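# Hang the shallow basket level on the stand's peg

## Task

Hang the shallow basket from the stand's peg by its cord handle so that it sits as level as possible. The task counts as failed unless all the balls are still inside the basket at the end.

## Robot and tools

Robot: two arms, left_arm and right_arm, each with a two-finger parallel gripper and a wrist camera. Their bases sit at about (-0.031, +0.343, 0) m for left_arm and (-0.002, -0.337, 0) m for right_arm. A camera stand is fixed to the floor behind them.

Frames: the scene frame has its origin at table-top height, halfway between the nominal arm bases. +x points out over the table, +z points up, and left_arm is on the +y side. Arm names do not match left and right in the images. Reported hand positions (metres) and quaternions (wxyz) use the scene frame. Offsets in commands are different: they use each arm's own Hand target axes. On a gripper, +z runs along the fingers and the fingers open and close along y. end_effector_position is the point between the finger pads, just short of the tips. Readings can be off by a few centimetres, more at long reach.

Command row: every motion is a row of 14 numbers, each in [-1, 1]. The first seven are for left_arm: dx, dy, dz, rx, ry, rz, opening. The last seven are the same for right_arm. Always send all 14, even if only one arm should move.
- dx, dy, dz are a position offset in the Hand target's own axes. 1.0 equals 0.6 m.
- rx, ry, rz form a single rotation vector, also an offset. 1.0 equals 180 degrees.
- These offsets are measured from the Hand target as it stood when the action or move began. They do not add up row by row. Sending the same offset again in a new call moves the arm further.
- Six zeros asks the arm to go back to its current Hand target.
- opening is absolute, not an offset. +1 is fully open (about 87 mm between the pads), +0.5 about 69 mm, 0 about 43 mm, -0.5 about 18 mm, -1 closed. A 0 here is a real command, so resend the present value to leave a gripper as it is.

Tools:
- execute_actions(actions, cameras): actions is a list of actions. Each action is a list of up to 15 rows, and each row is one control step of 1/30 s. A shorter action keeps its last row until all 15 steps have run. cameras is a list of camera names, ["all"], or []. An empty actions list returns the state plus images.
- move(target, speed, blend, opening_speed, blocking, cameras): drives the grippers along straight paths to target. target is one 14-number row, or a list of up to 15 rows. Every row counts from the Hand targets at the start of the move, not from the previous row. speed is in m/s, from 0.002 to 2.9, default 0.25. Rotation is capped at twice that value in rad/s. You can give one speed for the whole move or one per target. blend, in metres, rounds the corners of a list; 0 stops at each point. opening_speed is the rate of change on the -1 to +1 scale per second, at least 0.2. blocking=false returns after about 0.5 s while the motion keeps going. A move lasts at most 10 s. Paths do not avoid obstacles or the other arm.
- wait(seconds 0 to 10, cameras): holds the last commands while the scene runs.
- stop(cameras): brakes a running move.
- zoom_image(camera, region [x0, y0, x1, y1] in pixels, at most 504 by 504): gives a closer view of the latest image from that camera.
- read_manual(section): returns licence text only.
- finished_scene(scene): ends the current scene; give that scene's number. It cannot be undone, so call it only once the basket hangs on its own with every ball inside.
Camera names: cam_head_left, cam_head_right, cam_high, cam_low, cam_left_wrist, cam_right_wrist. All images are 896x504.

Results: each result reports every arm's end_effector_position, its quaternion, its Hand target, joint positions, torques and velocities, grip_measured and Tool commands. Hand target is the pose you last commanded after clipping, and the next offsets count from it. The gripper often stops a little short of it; if it stays short, send the missing distance as an offset. grip_measured uses the same -1 to +1 scale as opening and can be off by about 0.04. To hold something firmly, command about 0.04 below the reading at first contact. Joint velocities "within noise" means that arm is still. A move adds a "move:" line giving how it ended: done (within 10 mm and 2 degrees), off_target, moving, held or fault. It can also show limits=paced (the pose was clipped) or limits=held (steps were withheld). Done does not tell you whether the arm is touching something.

Behaviour: each step, the commanded orientation is clipped to within 40 degrees of the measured one. Friction and gravity can leave the gripper low, short or tilted, so check the pose after each move and correct it. Very small moves may not happen at all. Faster moves lag behind the path, overshoot and hit harder.

Avoid:
- Dropping the basket or any ball, or letting go of something while it is moving.
- Knocking anything off the table, or leaving anything off it.
- Slamming into the stand, the table or other fixed things.
- Aiming far past a contact point, which pushes hard. To stop an arm pressing, command its target back behind the gripper.
- Any contact between the two grippers, their housings or their wrist cameras. This includes closing one gripper on the other arm's fingers.
- Pulling on a camera cable.
- Steering a path close to an arm's own base; go around it instead.
- Keeping an arm stretched out or loaded for long. Motors heat up: a MOTOR HOT line appears at 75 °C, and at 90 °C that arm folds and stops working.
Loose objects may sometimes get a small push from outside.

Each tool is called after "Request:" as name([rows], argument=value, ...), one row to a line, values as JSON.

## Session

Request:
execute_actions(actions=[])

Scene clock: 0.00 s.
left_arm: end_effector_position=(+0.3453, +0.3205, +0.0421) grip_measured=+0.976 end_effector_quat_wxyz=(+0.549, -0.002, +0.836, -0.008) | right_arm: end_effector_position=(+0.3672, -0.3384, +0.0383) grip_measured=+1.000 end_effector_quat_wxyz=(+0.555, +0.014, +0.832, -0.003)
Joint positions: left_arm=[-0.053 1.525 0.384 0.732 -0.071 -0.048 0.988] | right_arm=[-0.01 1.521 0.336 0.789 0.024 0.022 1]
Joint velocities: within noise
Joint torques (N m): no reading
Heat: left arm: 36 °C; right arm: 32 °C.
Hand target: left_arm +0.3502, +0.3200, +0.0504; +0.560, -0.003, +0.829, -0.009 | right_arm +0.3699, -0.3384, +0.0427; +0.560, +0.014, +0.829, -0.003
Tool commands: left_gripper/opening=+1.0 right_gripper/opening=+1.0

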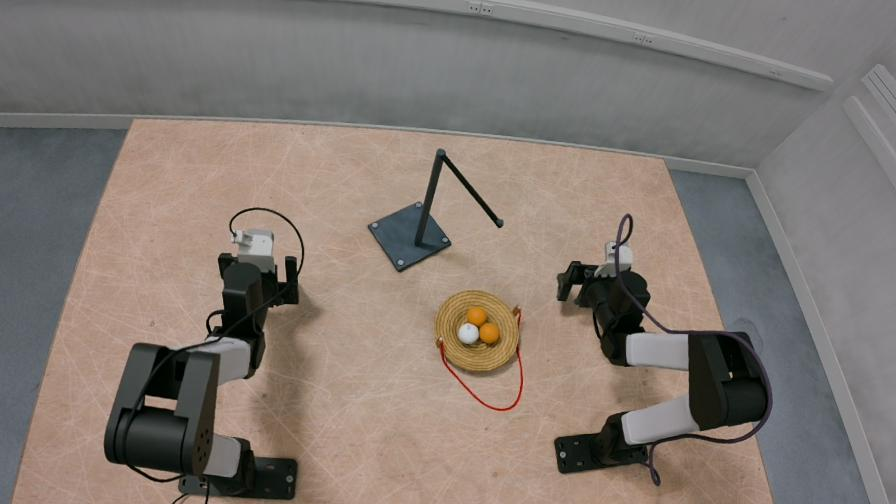

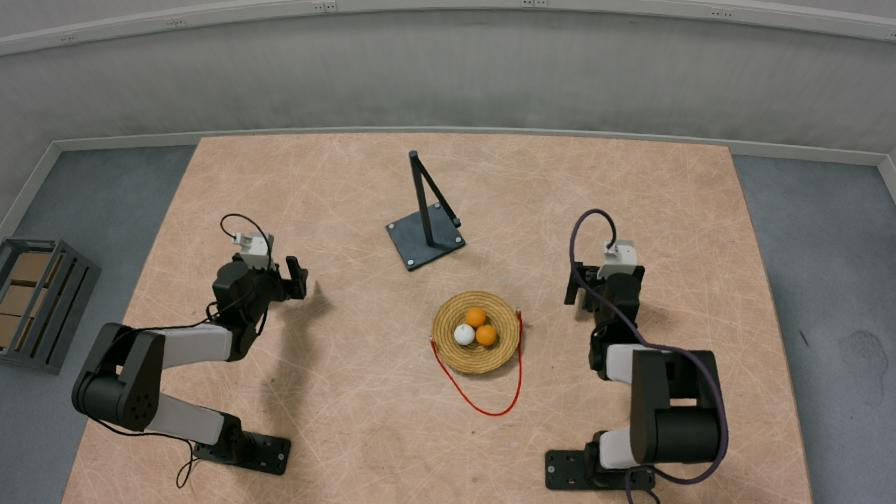

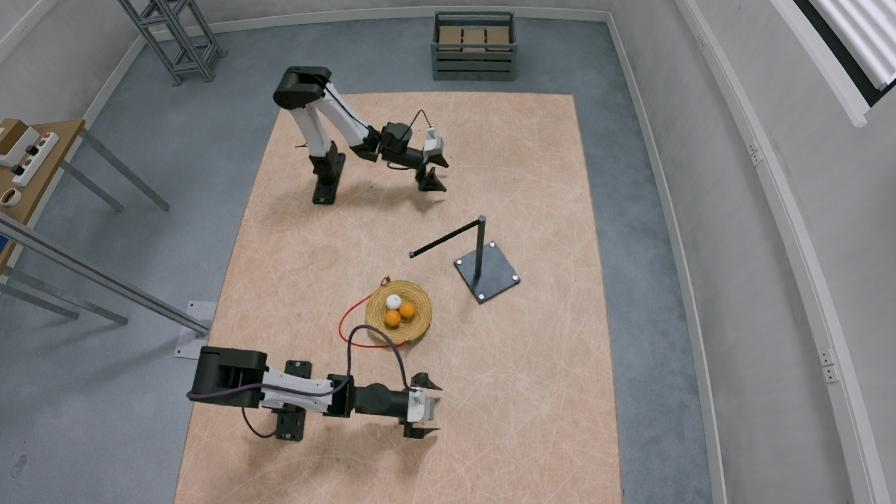

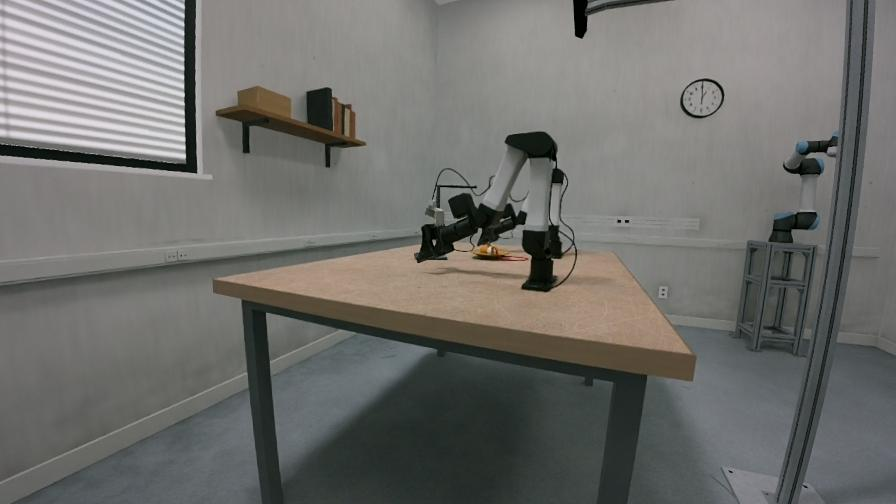

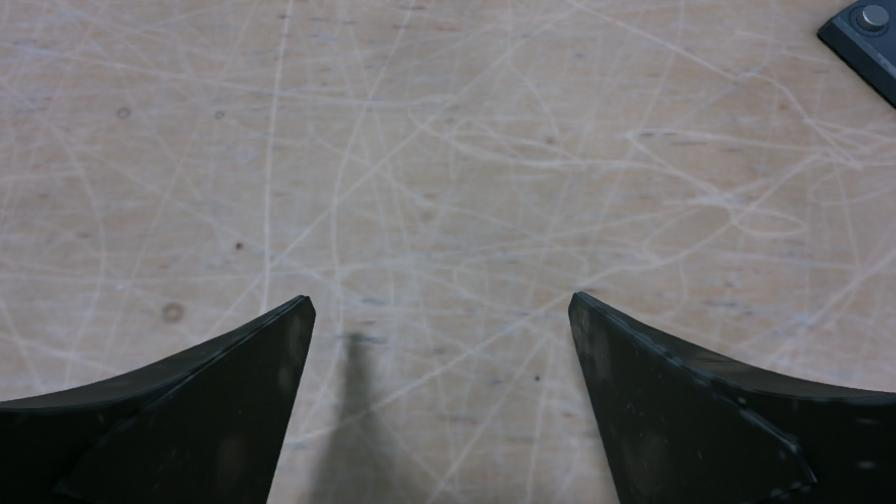

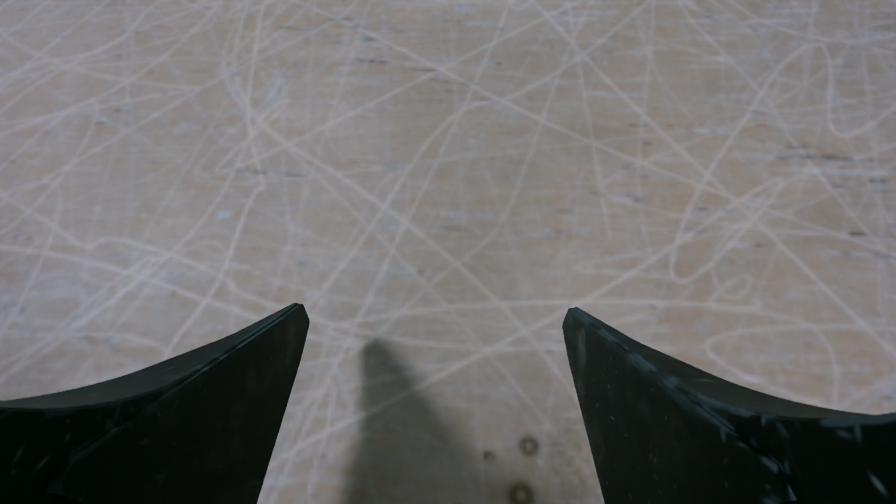

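Request:
zoom_image(camera="cam_head_left", region=[340, 130, 560, 430])

Request:
zoom_image(camera="cam_head_right", region=[350, 130, 570, 430])

Request:
zoom_image(camera="cam_high", region=[320, 190, 560, 370])

Request:
zoom_image(camera="cam_low", region=[380, 120, 600, 300])

Scaled by 1.680 from the camera's 896x504 image, which has a finer 1280x720 frame.

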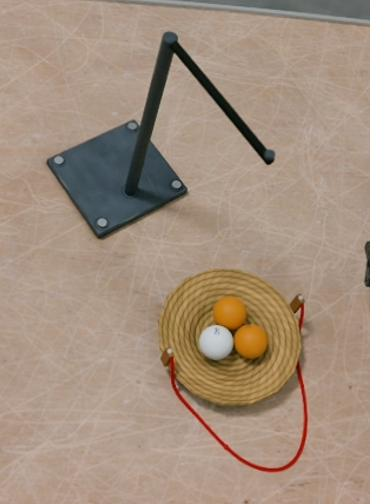

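Scaled by 1.680 from the camera's 896x504 image, which has a finer 1280x720 frame.

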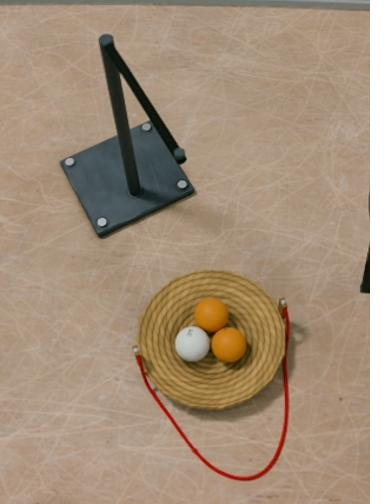

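Scaled by 2.100 from the camera's 896x504 image, which has a finer 1280x720 frame.

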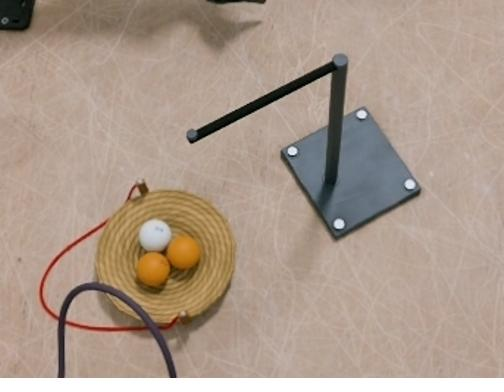

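Scaled by 2.291 from the camera's 896x504 image, which has a finer 1280x720 frame.

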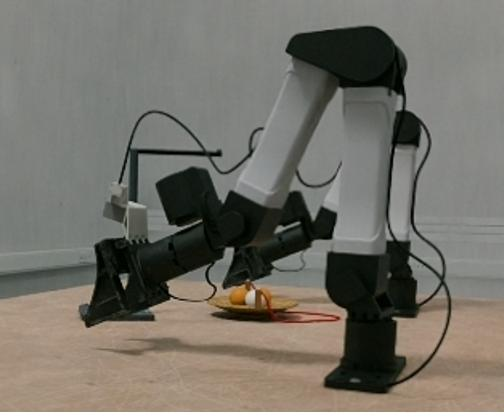

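Request:
move([
  [0,0,0,0,0,0,1.0,-0.1855,0.0622,-0.2387,-0.002,0.3778,-0.0094,0.3],
  [0,0,0,0,0,0,1.0,0.0757,0.3493,-0.5222,-0.3692,0.2415,-0.5507,0.3],
], blend=[0.03,0], speed=0.25, cameras=["all"])

Scene clock: 366.97 s.
left_arm: end_effector_position=(+0.3453, +0.3205, +0.0421) grip_measured=+0.976 end_effector_quat_wxyz=(+0.549, -0.002, +0.836, -0.008) | right_arm: end_effector_position=(+0.0699, -0.1224, +0.1268) grip_measured=+0.300 end_effector_quat_wxyz=(-0.011, +0.828, -0.560, +0.000)
Joint positions: left_arm=[-0.053 1.525 0.384 0.732 -0.071 -0.048 0.988] | right_arm=[1.343 1.502 1.261 -1.31 0.008 -0.595 0.65]
Joint torques (N m): left_arm=[-0.14 -5.91 5.82 1.75 0.07 -0.25] | right_arm=[0.44 -2.84 4.31 0.4 -0.07 -0.12]
Heat: left arm: 42 °C; right arm: 34 °C.
Hand target: left_arm +0.3502, +0.3200, +0.0504; +0.560, -0.003, +0.829, -0.009 | right_arm +0.0679, -0.1216, +0.1201; -0.001, +0.834, -0.552, +0.000
Off the commanded pose: left_arm 0.010 m, 1 deg | right_arm 0.007 m, 2 deg.
move: done
camera_calibration:
cam_right_wrist: T_world_to_cam=[[0.921047, 0.388949, 0.0197845, -0.0232557], [0.24519, -0.61859, 0.746477, -0.163286], [0.30258, -0.68269, -0.665117, 0.12528], [0, 0, 0, 1]] pos_world=[0.0235487, -0.00643493, 0.205675]

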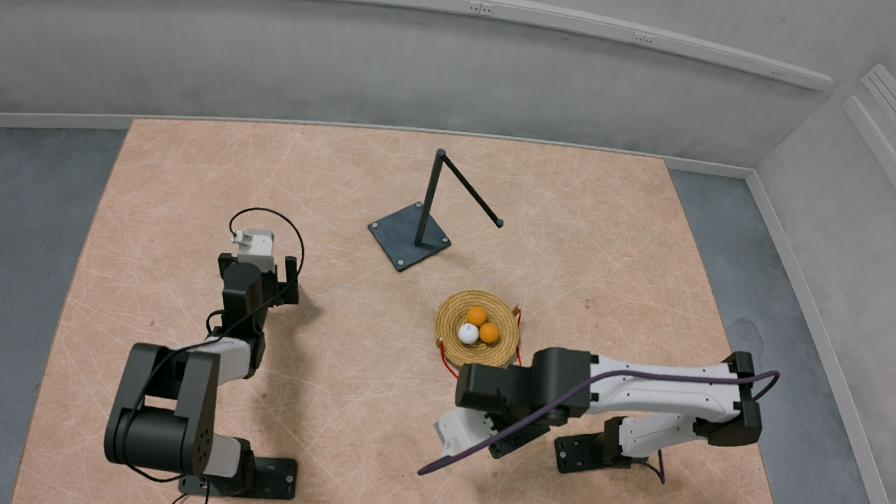

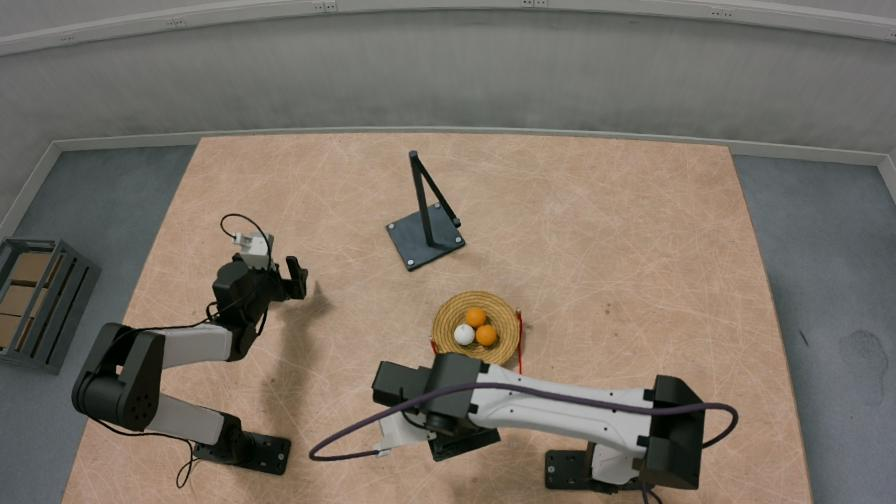

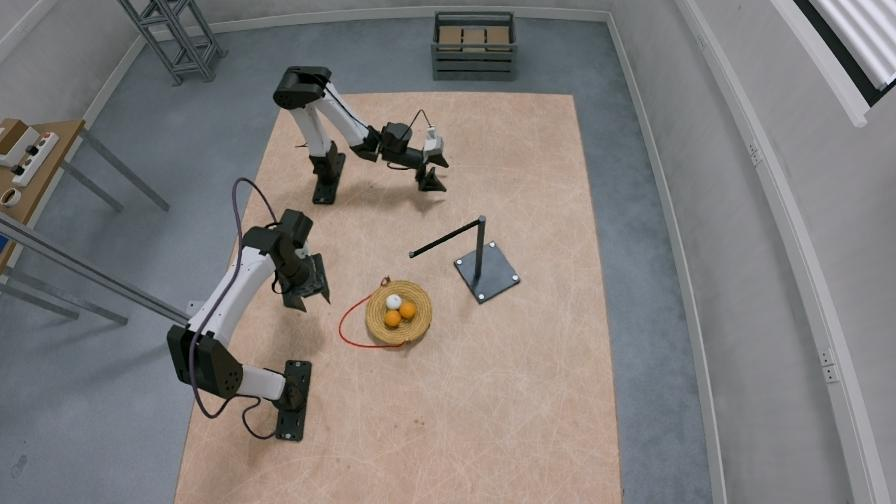

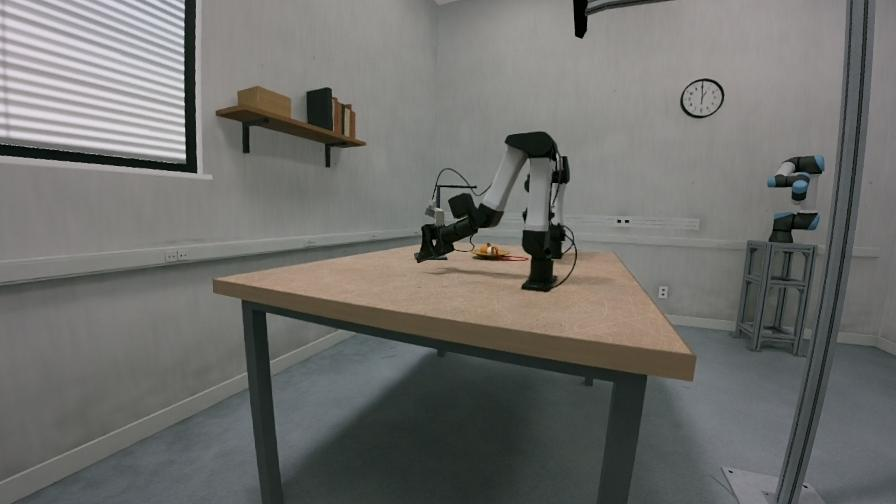

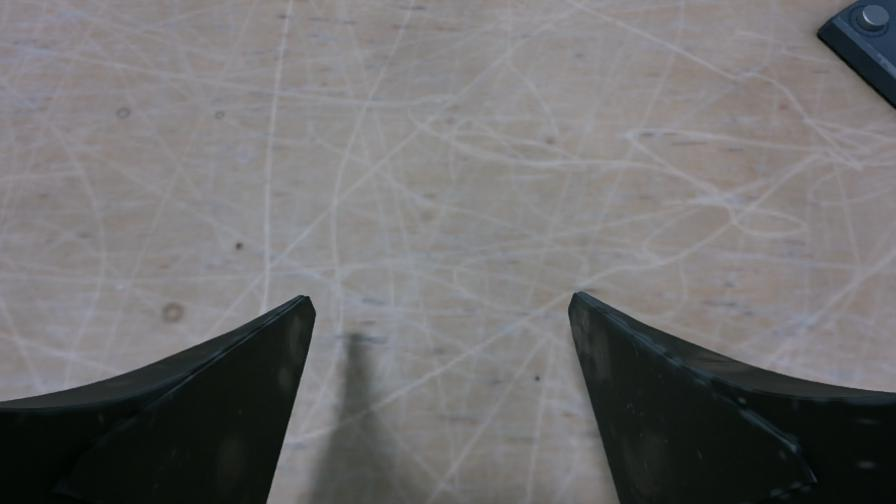

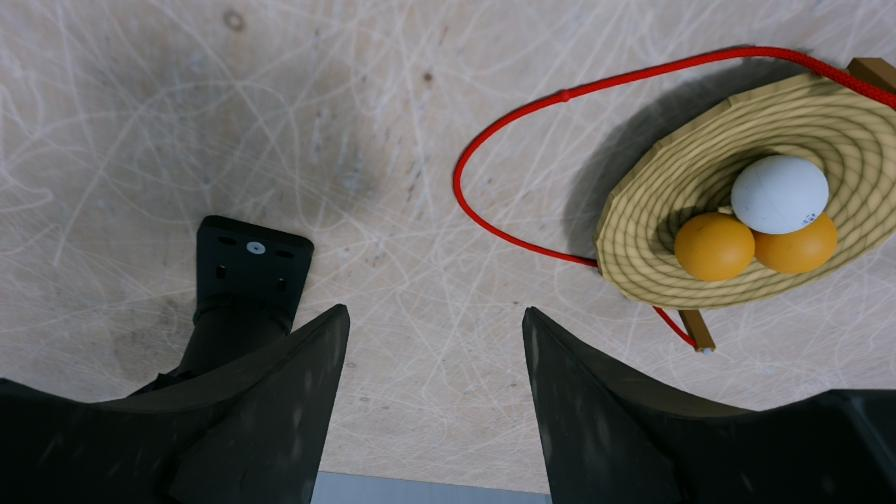

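Request:
zoom_image(camera="cam_right_wrist", region=[440, 20, 896, 360])

Request:
zoom_image(camera="cam_high", region=[320, 200, 560, 370])

Scaled by 1.105 from the camera's 896x504 image, which has a finer 1280x720 frame.

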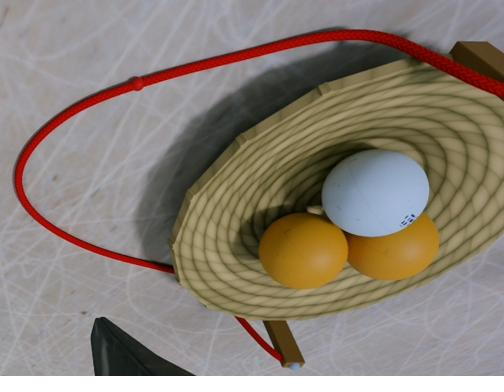

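Scaled by 2.100 from the camera's 896x504 image, which has a finer 1280x720 frame.

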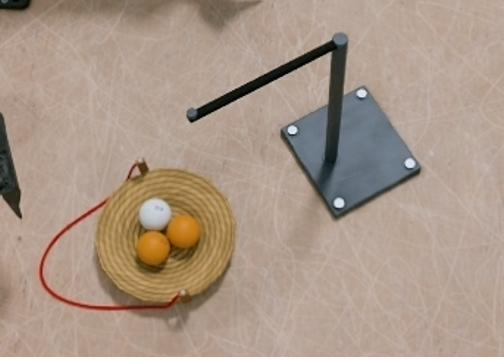

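Request:
zoom_image(camera="cam_high", region=[330, 270, 430, 355])

Request:
zoom_image(camera="cam_right_wrist", region=[440, 60, 640, 200])

Scaled by 5.040 from the camera's 896x504 image, which has a finer 1280x720 frame.

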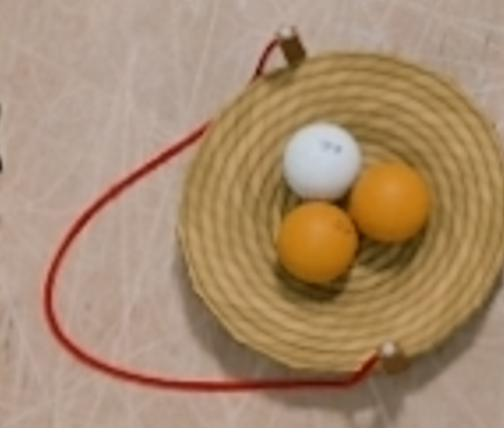

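Scaled by 2.520 from the camera's 896x504 image, which has a finer 1280x720 frame.

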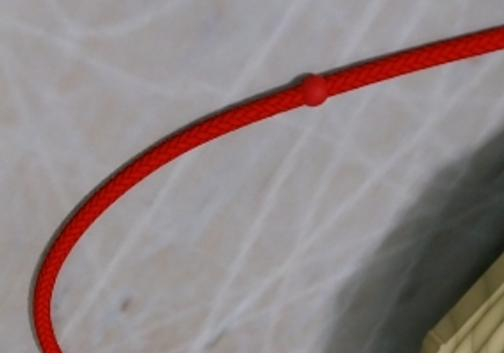

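Request:
zoom_image(camera="cam_head_left", region=[200, 190, 330, 320])

Request:
zoom_image(camera="cam_head_right", region=[200, 190, 330, 320])

Request:
zoom_image(camera="cam_high", region=[370, 100, 470, 220])

Request:
zoom_image(camera="cam_high", region=[260, 200, 360, 320])

Scaled by 3.877 from the camera's 896x504 image, which has a finer 1280x720 frame.

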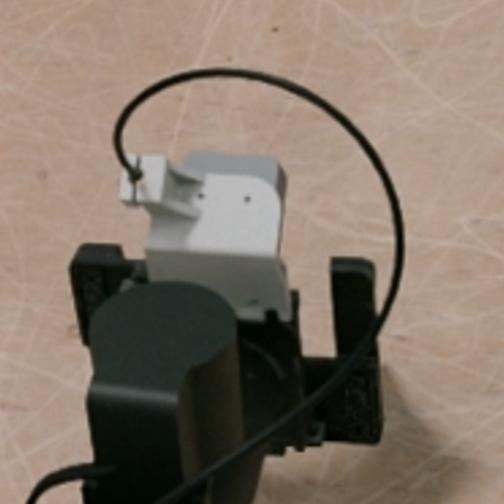

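Scaled by 3.877 from the camera's 896x504 image, which has a finer 1280x720 frame.

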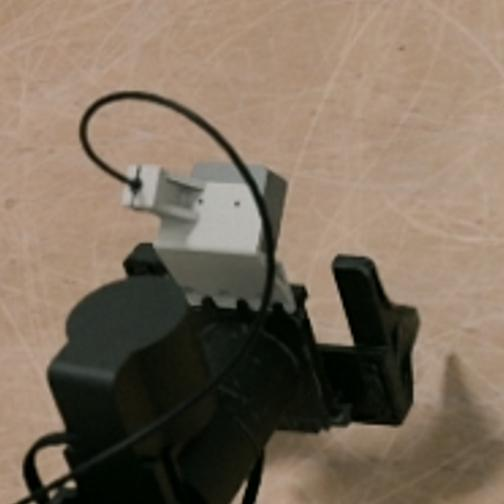

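Scaled by 4.200 from the camera's 896x504 image, which has a finer 1280x720 frame.

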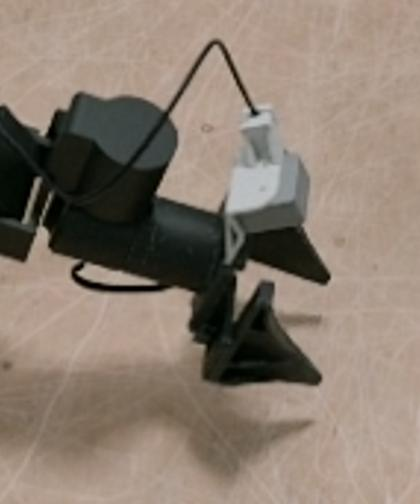

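Scaled by 4.200 from the camera's 896x504 image, which has a finer 1280x720 frame.

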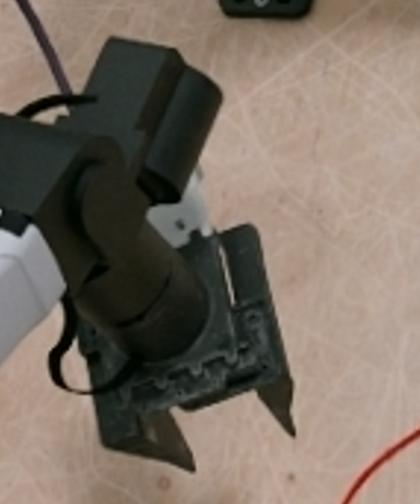

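Request:
zoom_image(camera="cam_head_left", region=[540, 400, 680, 500])

Request:
zoom_image(camera="cam_head_right", region=[530, 424, 670, 504])

Request:
zoom_image(camera="cam_high", region=[240, 340, 340, 460])

Request:
zoom_image(camera="cam_high", region=[290, 130, 370, 220])

Scaled by 3.600 from the camera's 896x504 image, which has a finer 1280x720 frame.

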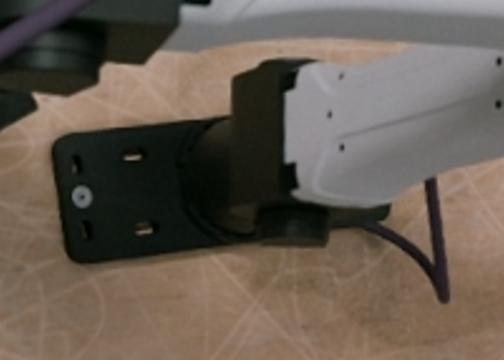

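Scaled by 3.600 from the camera's 896x504 image, which has a finer 1280x720 frame.

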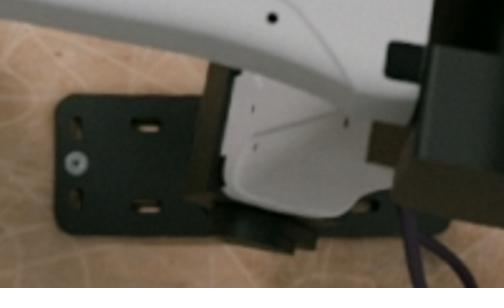

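Scaled by 4.200 from the camera's 896x504 image, which has a finer 1280x720 frame.

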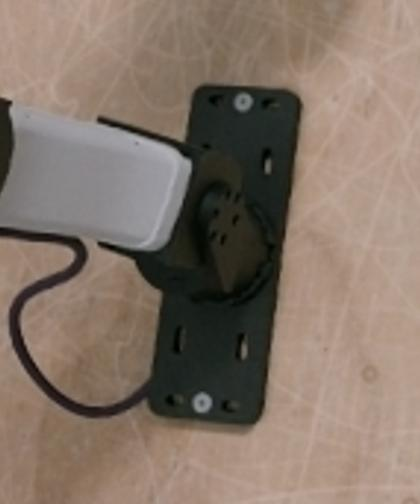

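Scaled by 5.600 from the camera's 896x504 image, which has a finer 1280x720 frame.

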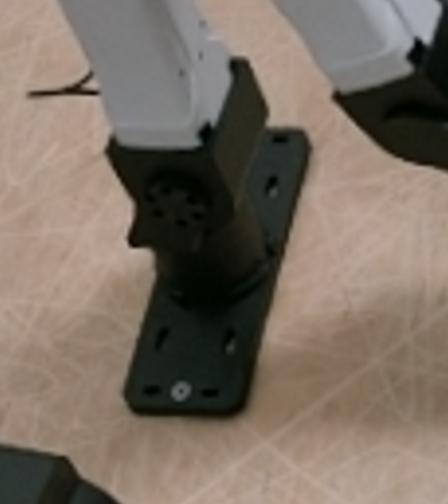

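Request:
move(target=[0,0,0,0,0,0,1.0,0.0678,-0.0233,0.1168,0,0,0,0.3], speed=0.15, cameras=["cam_right_wrist","cam_high"])

Scene clock: 571.77 s.
left_arm: end_effector_position=(+0.3453, +0.3205, +0.0421) grip_measured=+0.976 end_effector_quat_wxyz=(+0.549, -0.002, +0.836, -0.008) | right_arm: end_effector_position=(+0.0958, -0.1536, +0.0487) grip_measured=+0.300 end_effector_quat_wxyz=(+0.009, +0.832, -0.555, +0.006)
Joint positions: left_arm=[-0.053 1.525 0.384 0.732 -0.071 -0.048 0.988] | right_arm=[1.209 1.502 0.94 -1.03 0.008 -0.742 0.65]
Joint torques (N m): left_arm=[-0.17 -6.02 5.85 1.73 0.08 -0.26] | right_arm=[-0.76 -5.63 4.04 0.35 -0.08 -0.17]
Heat: left arm: 43 °C; right arm: 33 °C.
Hand target: left_arm +0.3502, +0.3200, +0.0504; +0.560, -0.003, +0.829, -0.009 | right_arm +0.0966, -0.1534, +0.0499; -0.001, +0.834, -0.552, +0.000
Off the commanded pose: left_arm 0.010 m, 1 deg | right_arm 0.002 m, 1 deg.
move: done
camera_calibration:
cam_right_wrist: T_world_to_cam=[[0.916127, 0.400827, -0.00701061, -0.029903], [0.261819, -0.584986, 0.767621, -0.128121], [0.303582, -0.705074, -0.640866, 0.0394996], [0, 0, 0, 1]] pos_world=[0.0489482, -0.0351132, 0.123453]
Images, in order (width x height): cam_high 896x504, cam_right_wrist 896x504.

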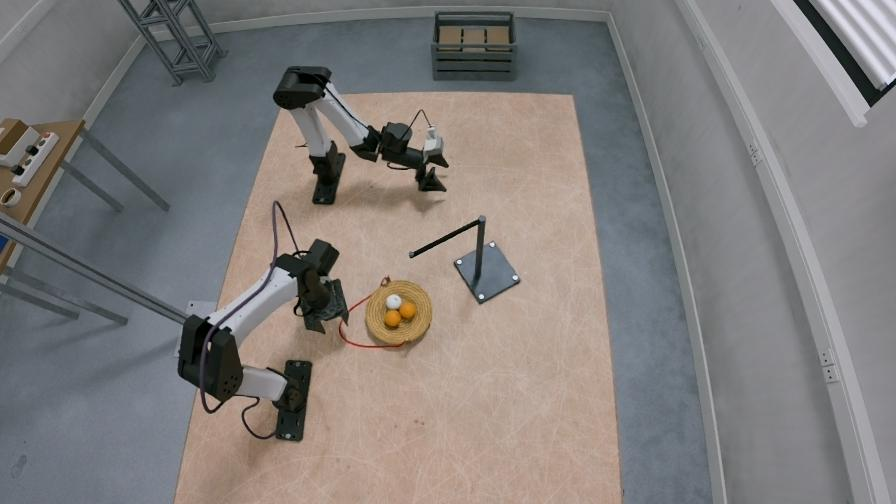

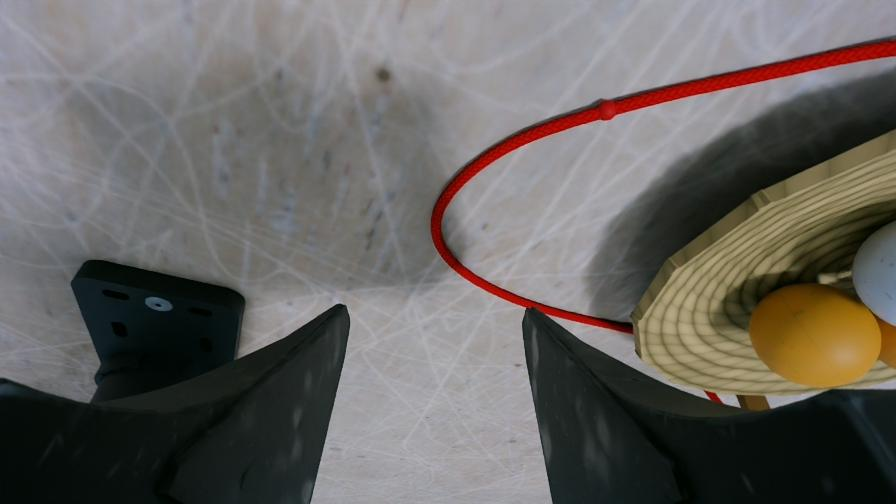

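Request:
move(target=[0,0,0,0,0,0,1.0,0,0,0.0498,0,0,0,0.0], speed=0.1, cameras=["cam_right_wrist"])

Scene clock: 591.17 s.
left_arm: end_effector_position=(+0.3453, +0.3205, +0.0421) grip_measured=+0.976 end_effector_quat_wxyz=(+0.549, -0.002, +0.836, -0.008) | right_arm: end_effector_position=(+0.0967, -0.1513, +0.0255) grip_measured=+0.000 end_effector_quat_wxyz=(-0.008, +0.832, -0.554, +0.002)
Joint positions: left_arm=[-0.053 1.525 0.384 0.732 -0.071 -0.048 0.988] | right_arm=[1.209 1.509 0.854 -0.9 0.008 -0.742 0.5]
Joint torques (N m): left_arm=[-0.23 -6.09 5.76 1.74 0.06 -0.24] | right_arm=[-0.81 -2.77 4.11 0.38 -0.07 -0.13]
Heat: left arm: 43 °C; right arm: 33 °C.
Hand target: left_arm +0.3502, +0.3200, +0.0504; +0.560, -0.003, +0.829, -0.009 | right_arm +0.0967, -0.1533, +0.0200; -0.001, +0.834, -0.552, +0.000
Off the commanded pose: left_arm 0.010 m, 1 deg | right_arm 0.006 m, 1 deg.
move: done
camera_calibration:
cam_right_wrist: T_world_to_cam=[[0.915774, 0.401295, 0.0178945, -0.0323662], [0.252924, -0.610647, 0.750427, -0.111786], [0.31207, -0.682695, -0.660711, 0.0290683], [0, 0, 0, 1]] pos_world=[0.0488421, -0.0354287, 0.103672]
Images, in order (width x height): cam_right_wrist 896x504.

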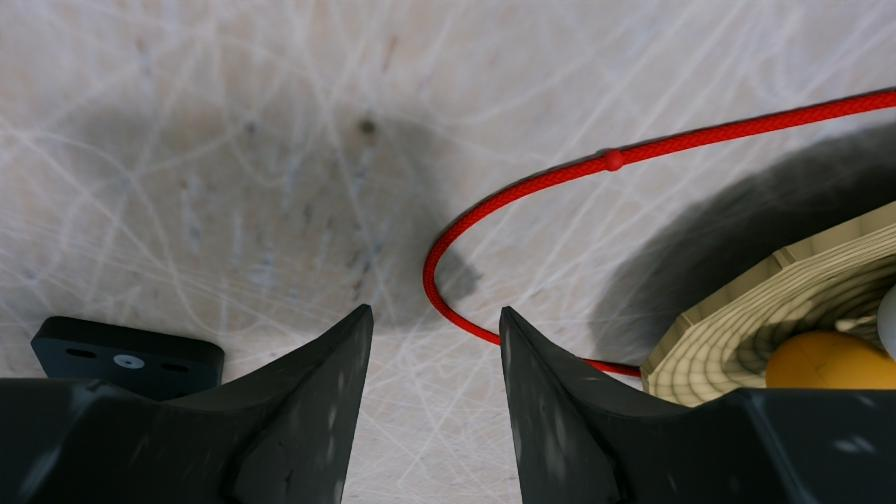

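Request:
move(target=[0,0,0,0,0,0,1.0,0,0,0.02,0,0,0,0.0], speed=0.04, cameras=["cam_right_wrist"])

Scene clock: 597.80 s.
left_arm: end_effector_position=(+0.3453, +0.3205, +0.0421) grip_measured=+0.976 end_effector_quat_wxyz=(+0.549, -0.002, +0.836, -0.008) | right_arm: end_effector_position=(+0.0968, -0.1511, +0.0135) grip_measured=+0.000 end_effector_quat_wxyz=(-0.008, +0.832, -0.554, +0.002)
Joint positions: left_arm=[-0.053 1.525 0.384 0.732 -0.071 -0.048 0.988] | right_arm=[1.209 1.532 0.823 -0.846 0.008 -0.742 0.5]
Joint torques (N m): left_arm=[-0.21 -6.06 5.81 1.75 0.09 -0.25] | right_arm=[-0.81 -2.81 3.95 0.4 -0.08 -0.14]
Heat: left arm: 43 °C; right arm: 32 °C.
Hand target: left_arm +0.3502, +0.3200, +0.0504; +0.560, -0.003, +0.829, -0.009 | right_arm +0.0966, -0.1535, +0.0080; -0.001, +0.834, -0.552, +0.000
Off the commanded pose: left_arm 0.010 m, 1 deg | right_arm 0.006 m, 1 deg.
move: done
camera_calibration:
cam_right_wrist: T_world_to_cam=[[0.915772, 0.401311, 0.0176225, -0.0322062], [0.253043, -0.610392, 0.750594, -0.102671], [0.311978, -0.682914, -0.660529, 0.0212563], [0, 0, 0, 1]] pos_world=[0.0488422, -0.0352286, 0.0916722]
Images, in order (width x height): cam_right_wrist 896x504.

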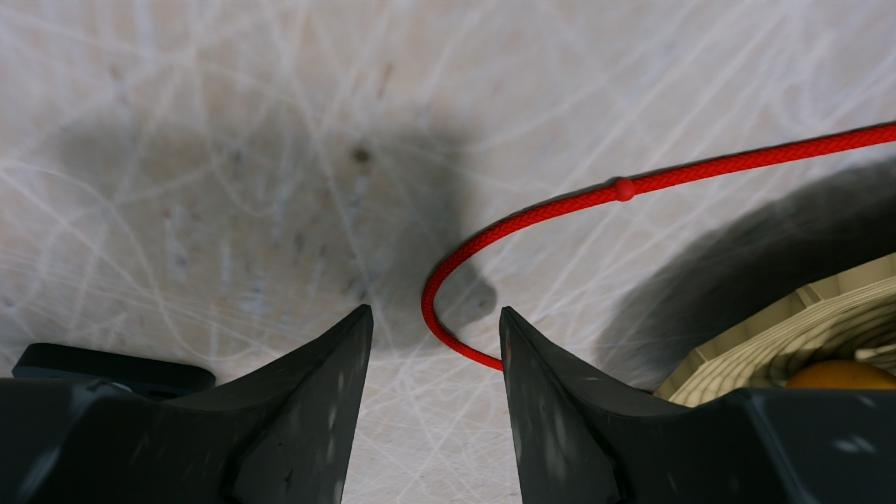

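Request:
move(target=[0,0,0,0,0,0,1.0,0,0.01,0.0108,0,0,0,0.0], speed=0.03, cameras=["cam_right_wrist"])

Scene clock: 619.80 s.
left_arm: end_effector_position=(+0.3453, +0.3205, +0.0421) grip_measured=+0.976 end_effector_quat_wxyz=(+0.549, -0.002, +0.836, -0.008) | right_arm: end_effector_position=(+0.0949, -0.1552, +0.0077) grip_measured=+0.000 end_effector_quat_wxyz=(-0.005, +0.833, -0.554, +0.003)
Joint positions: left_arm=[-0.053 1.525 0.384 0.732 -0.071 -0.048 0.988] | right_arm=[1.211 1.532 0.796 -0.825 0.008 -0.742 0.5]
Joint torques (N m): left_arm=[-0.18 -6.15 5.82 1.71 0.09 -0.25] | right_arm=[0.76 -2.95 3.55 0.45 -0.07 0.08]
Heat: left arm: 43 °C; right arm: 33 °C.
Hand target: left_arm +0.3502, +0.3200, +0.0504; +0.560, -0.003, +0.829, -0.009 | right_arm +0.0911, -0.1556, +0.0016; -0.001, +0.834, -0.552, +0.000
Off the commanded pose: left_arm 0.010 m, 1 deg | right_arm 0.007 m, 1 deg.
move: done
camera_calibration:
cam_right_wrist: T_world_to_cam=[[0.915046, 0.403116, 0.0137001, -0.0283907], [0.255639, -0.605886, 0.75336, -0.0998837], [0.311992, -0.685857, -0.657466, 0.01465], [0, 0, 0, 1]] pos_world=[0.0469422, -0.0390256, 0.0852692]
Images, in order (width x height): cam_right_wrist 896x504.

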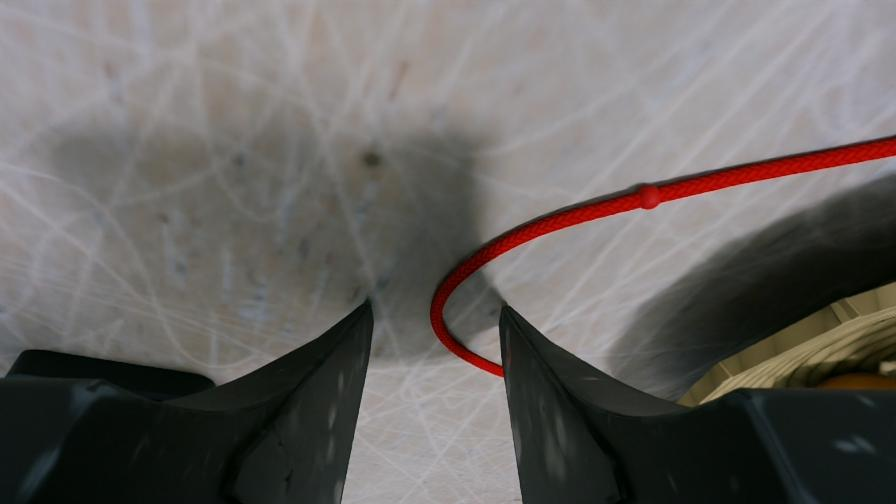

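Request:
move(target=[0,0,0,0,0,0,1.0,0,0,0,0,0,0,-1.0], speed=0.03, opening_speed=0.8, cameras=["cam_right_wrist"])

Scene clock: 641.33 s.
left_arm: end_effector_position=(+0.3453, +0.3205, +0.0421) grip_measured=+0.976 end_effector_quat_wxyz=(+0.549, -0.002, +0.836, -0.008) | right_arm: end_effector_position=(+0.0954, -0.1539, +0.0075) grip_measured=-0.898 end_effector_quat_wxyz=(-0.008, +0.833, -0.554, +0.002)
Joint positions: left_arm=[-0.053 1.525 0.384 0.732 -0.071 -0.048 0.988] | right_arm=[1.211 1.532 0.796 -0.819 0.008 -0.742 0.051]
Joint torques (N m): left_arm=[-0.23 -6.19 5.7 1.72 0.08 -0.31] | right_arm=[0.77 -2.93 3.58 0.42 -0.07 0.1]
Heat: left arm: 43 °C; right arm: 32 °C.
Hand target: left_arm +0.3502, +0.3200, +0.0504; +0.560, -0.003, +0.829, -0.009 | right_arm +0.0911, -0.1556, +0.0016; -0.001, +0.834, -0.552, +0.000
Off the commanded pose: left_arm 0.010 m, 1 deg | right_arm 0.008 m, 1 deg.
move: done
camera_calibration:
cam_right_wrist: T_world_to_cam=[[0.914995, 0.403081, 0.0175903, -0.0294042], [0.254245, -0.609893, 0.750593, -0.0995089], [0.313278, -0.682317, -0.660531, 0.0158422], [0, 0, 0, 1]] pos_world=[0.0472413, -0.0380281, 0.0856722]
Images, in order (width x height): cam_right_wrist 896x504.

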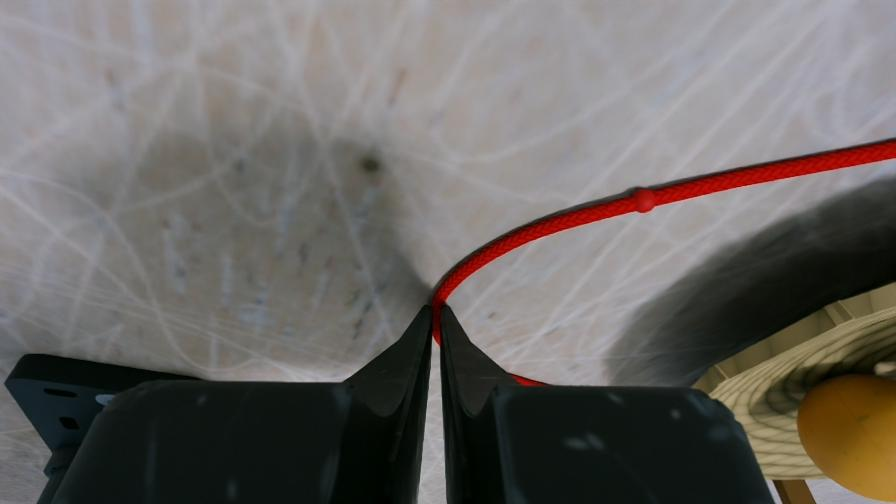

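Request:
move([
  [0,0,0,0,0,0,1.0,0.0012,-0.0702,-0.1638,0,0,0,-1.0],
  [0,0,0,0,0,0,1.0,-0.001,-0.2797,-0.3968,0.2222,0,0,-1.0],
], speed=0.12, blend=[0.03,0], cameras=["all"])

Scene clock: 671.90 s.
left_arm: end_effector_position=(+0.3453, +0.3205, +0.0421) grip_measured=+0.976 end_effector_quat_wxyz=(+0.549, -0.002, +0.836, -0.008) | right_arm: end_effector_position=(+0.2398, -0.0905, +0.2195) grip_measured=-0.898 end_effector_quat_wxyz=(-0.257, +0.794, -0.519, +0.184)
Joint positions: left_arm=[-0.053 1.525 0.384 0.732 -0.071 -0.048 0.988] | right_arm=[1.079 1.469 1.418 -1.008 0.408 -0.997 0.051]
Joint torques (N m): left_arm=[-0.14 -6.13 5.74 1.73 0.08 -0.25] | right_arm=[-0.81 -6.38 7.99 1.16 0.3 -0.04]
Heat: left arm: 43 °C; right arm: 32 °C.
Hand target: left_arm +0.3502, +0.3200, +0.0504; +0.560, -0.003, +0.829, -0.009 | right_arm +0.2453, -0.0900, +0.2398; -0.286, +0.783, -0.519, +0.188
Off the commanded pose: left_arm 0.010 m, 1 deg | right_arm 0.021 m, 4 deg.
move: off_target (right_arm)
camera_calibration:
cam_right_wrist: T_world_to_cam=[[0.722461, 0.344626, 0.599402, -0.277615], [-0.155389, -0.763818, 0.626447, -0.145167], [0.673724, -0.545724, -0.498278, 0.0440865], [0, 0, 0, 1]] pos_world=[0.148307, 0.00885144, 0.27931]

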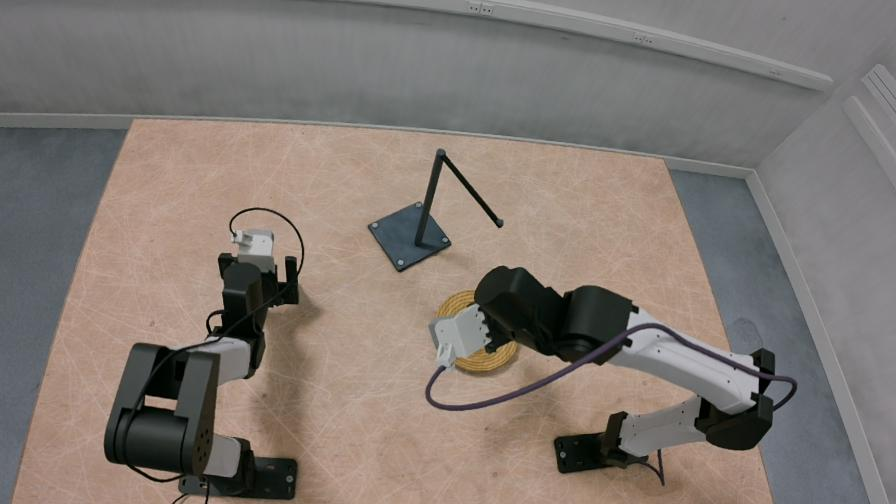

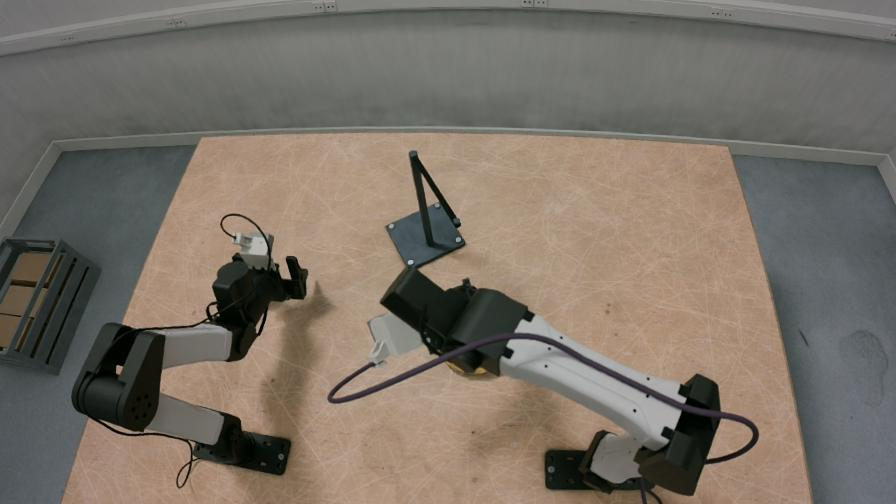

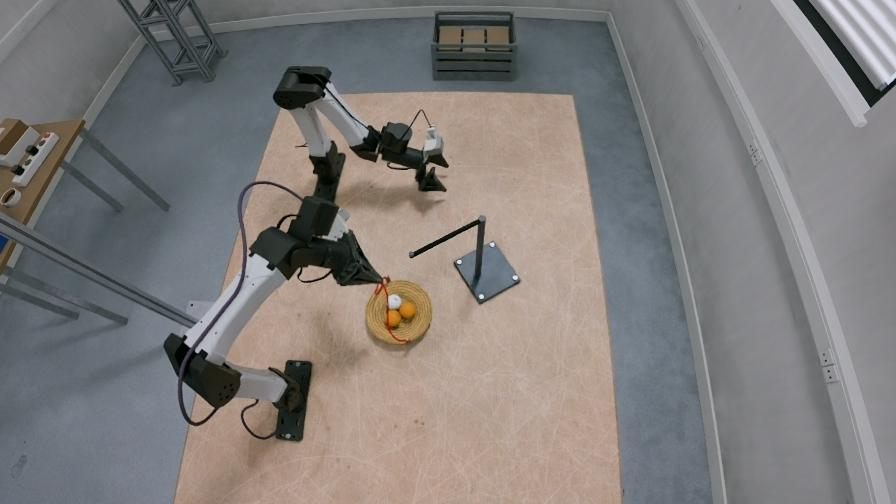

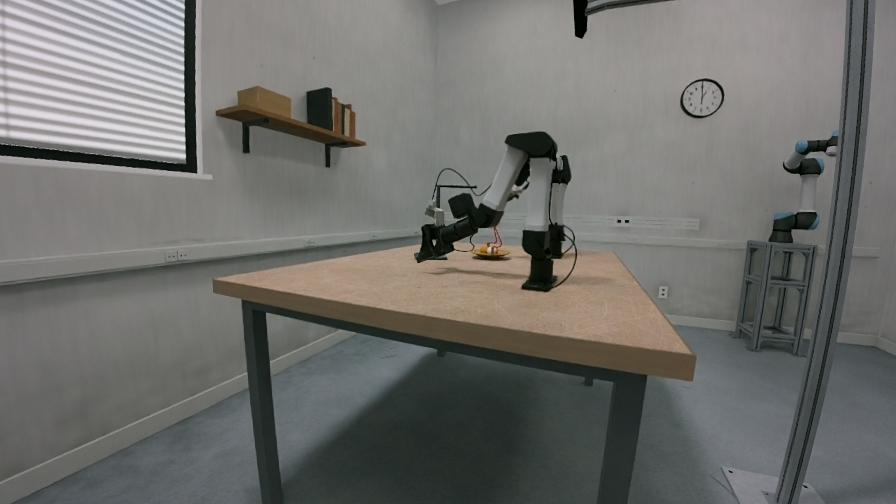

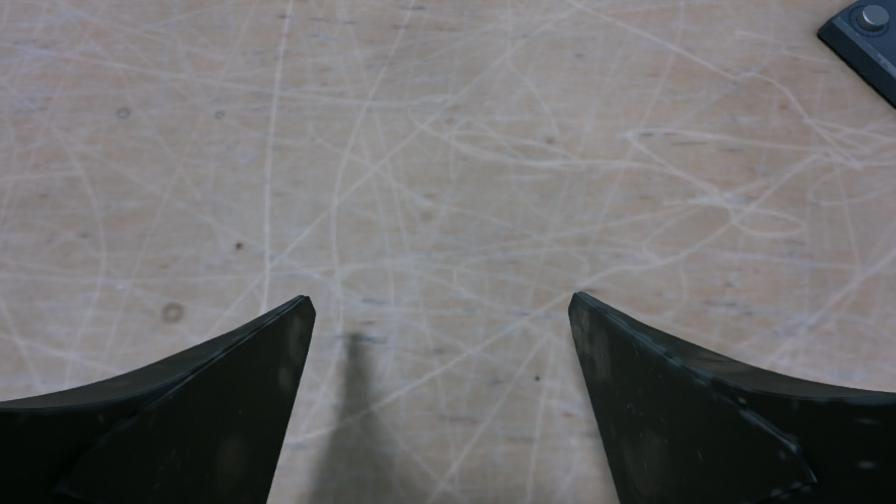

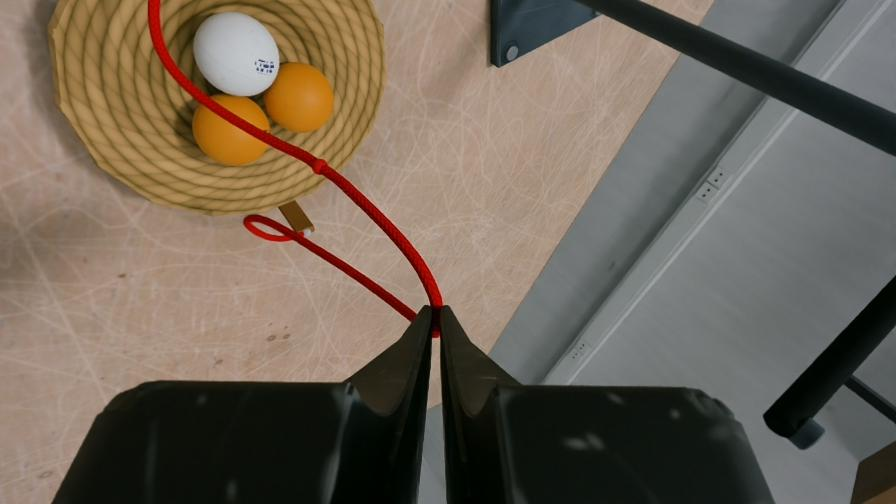

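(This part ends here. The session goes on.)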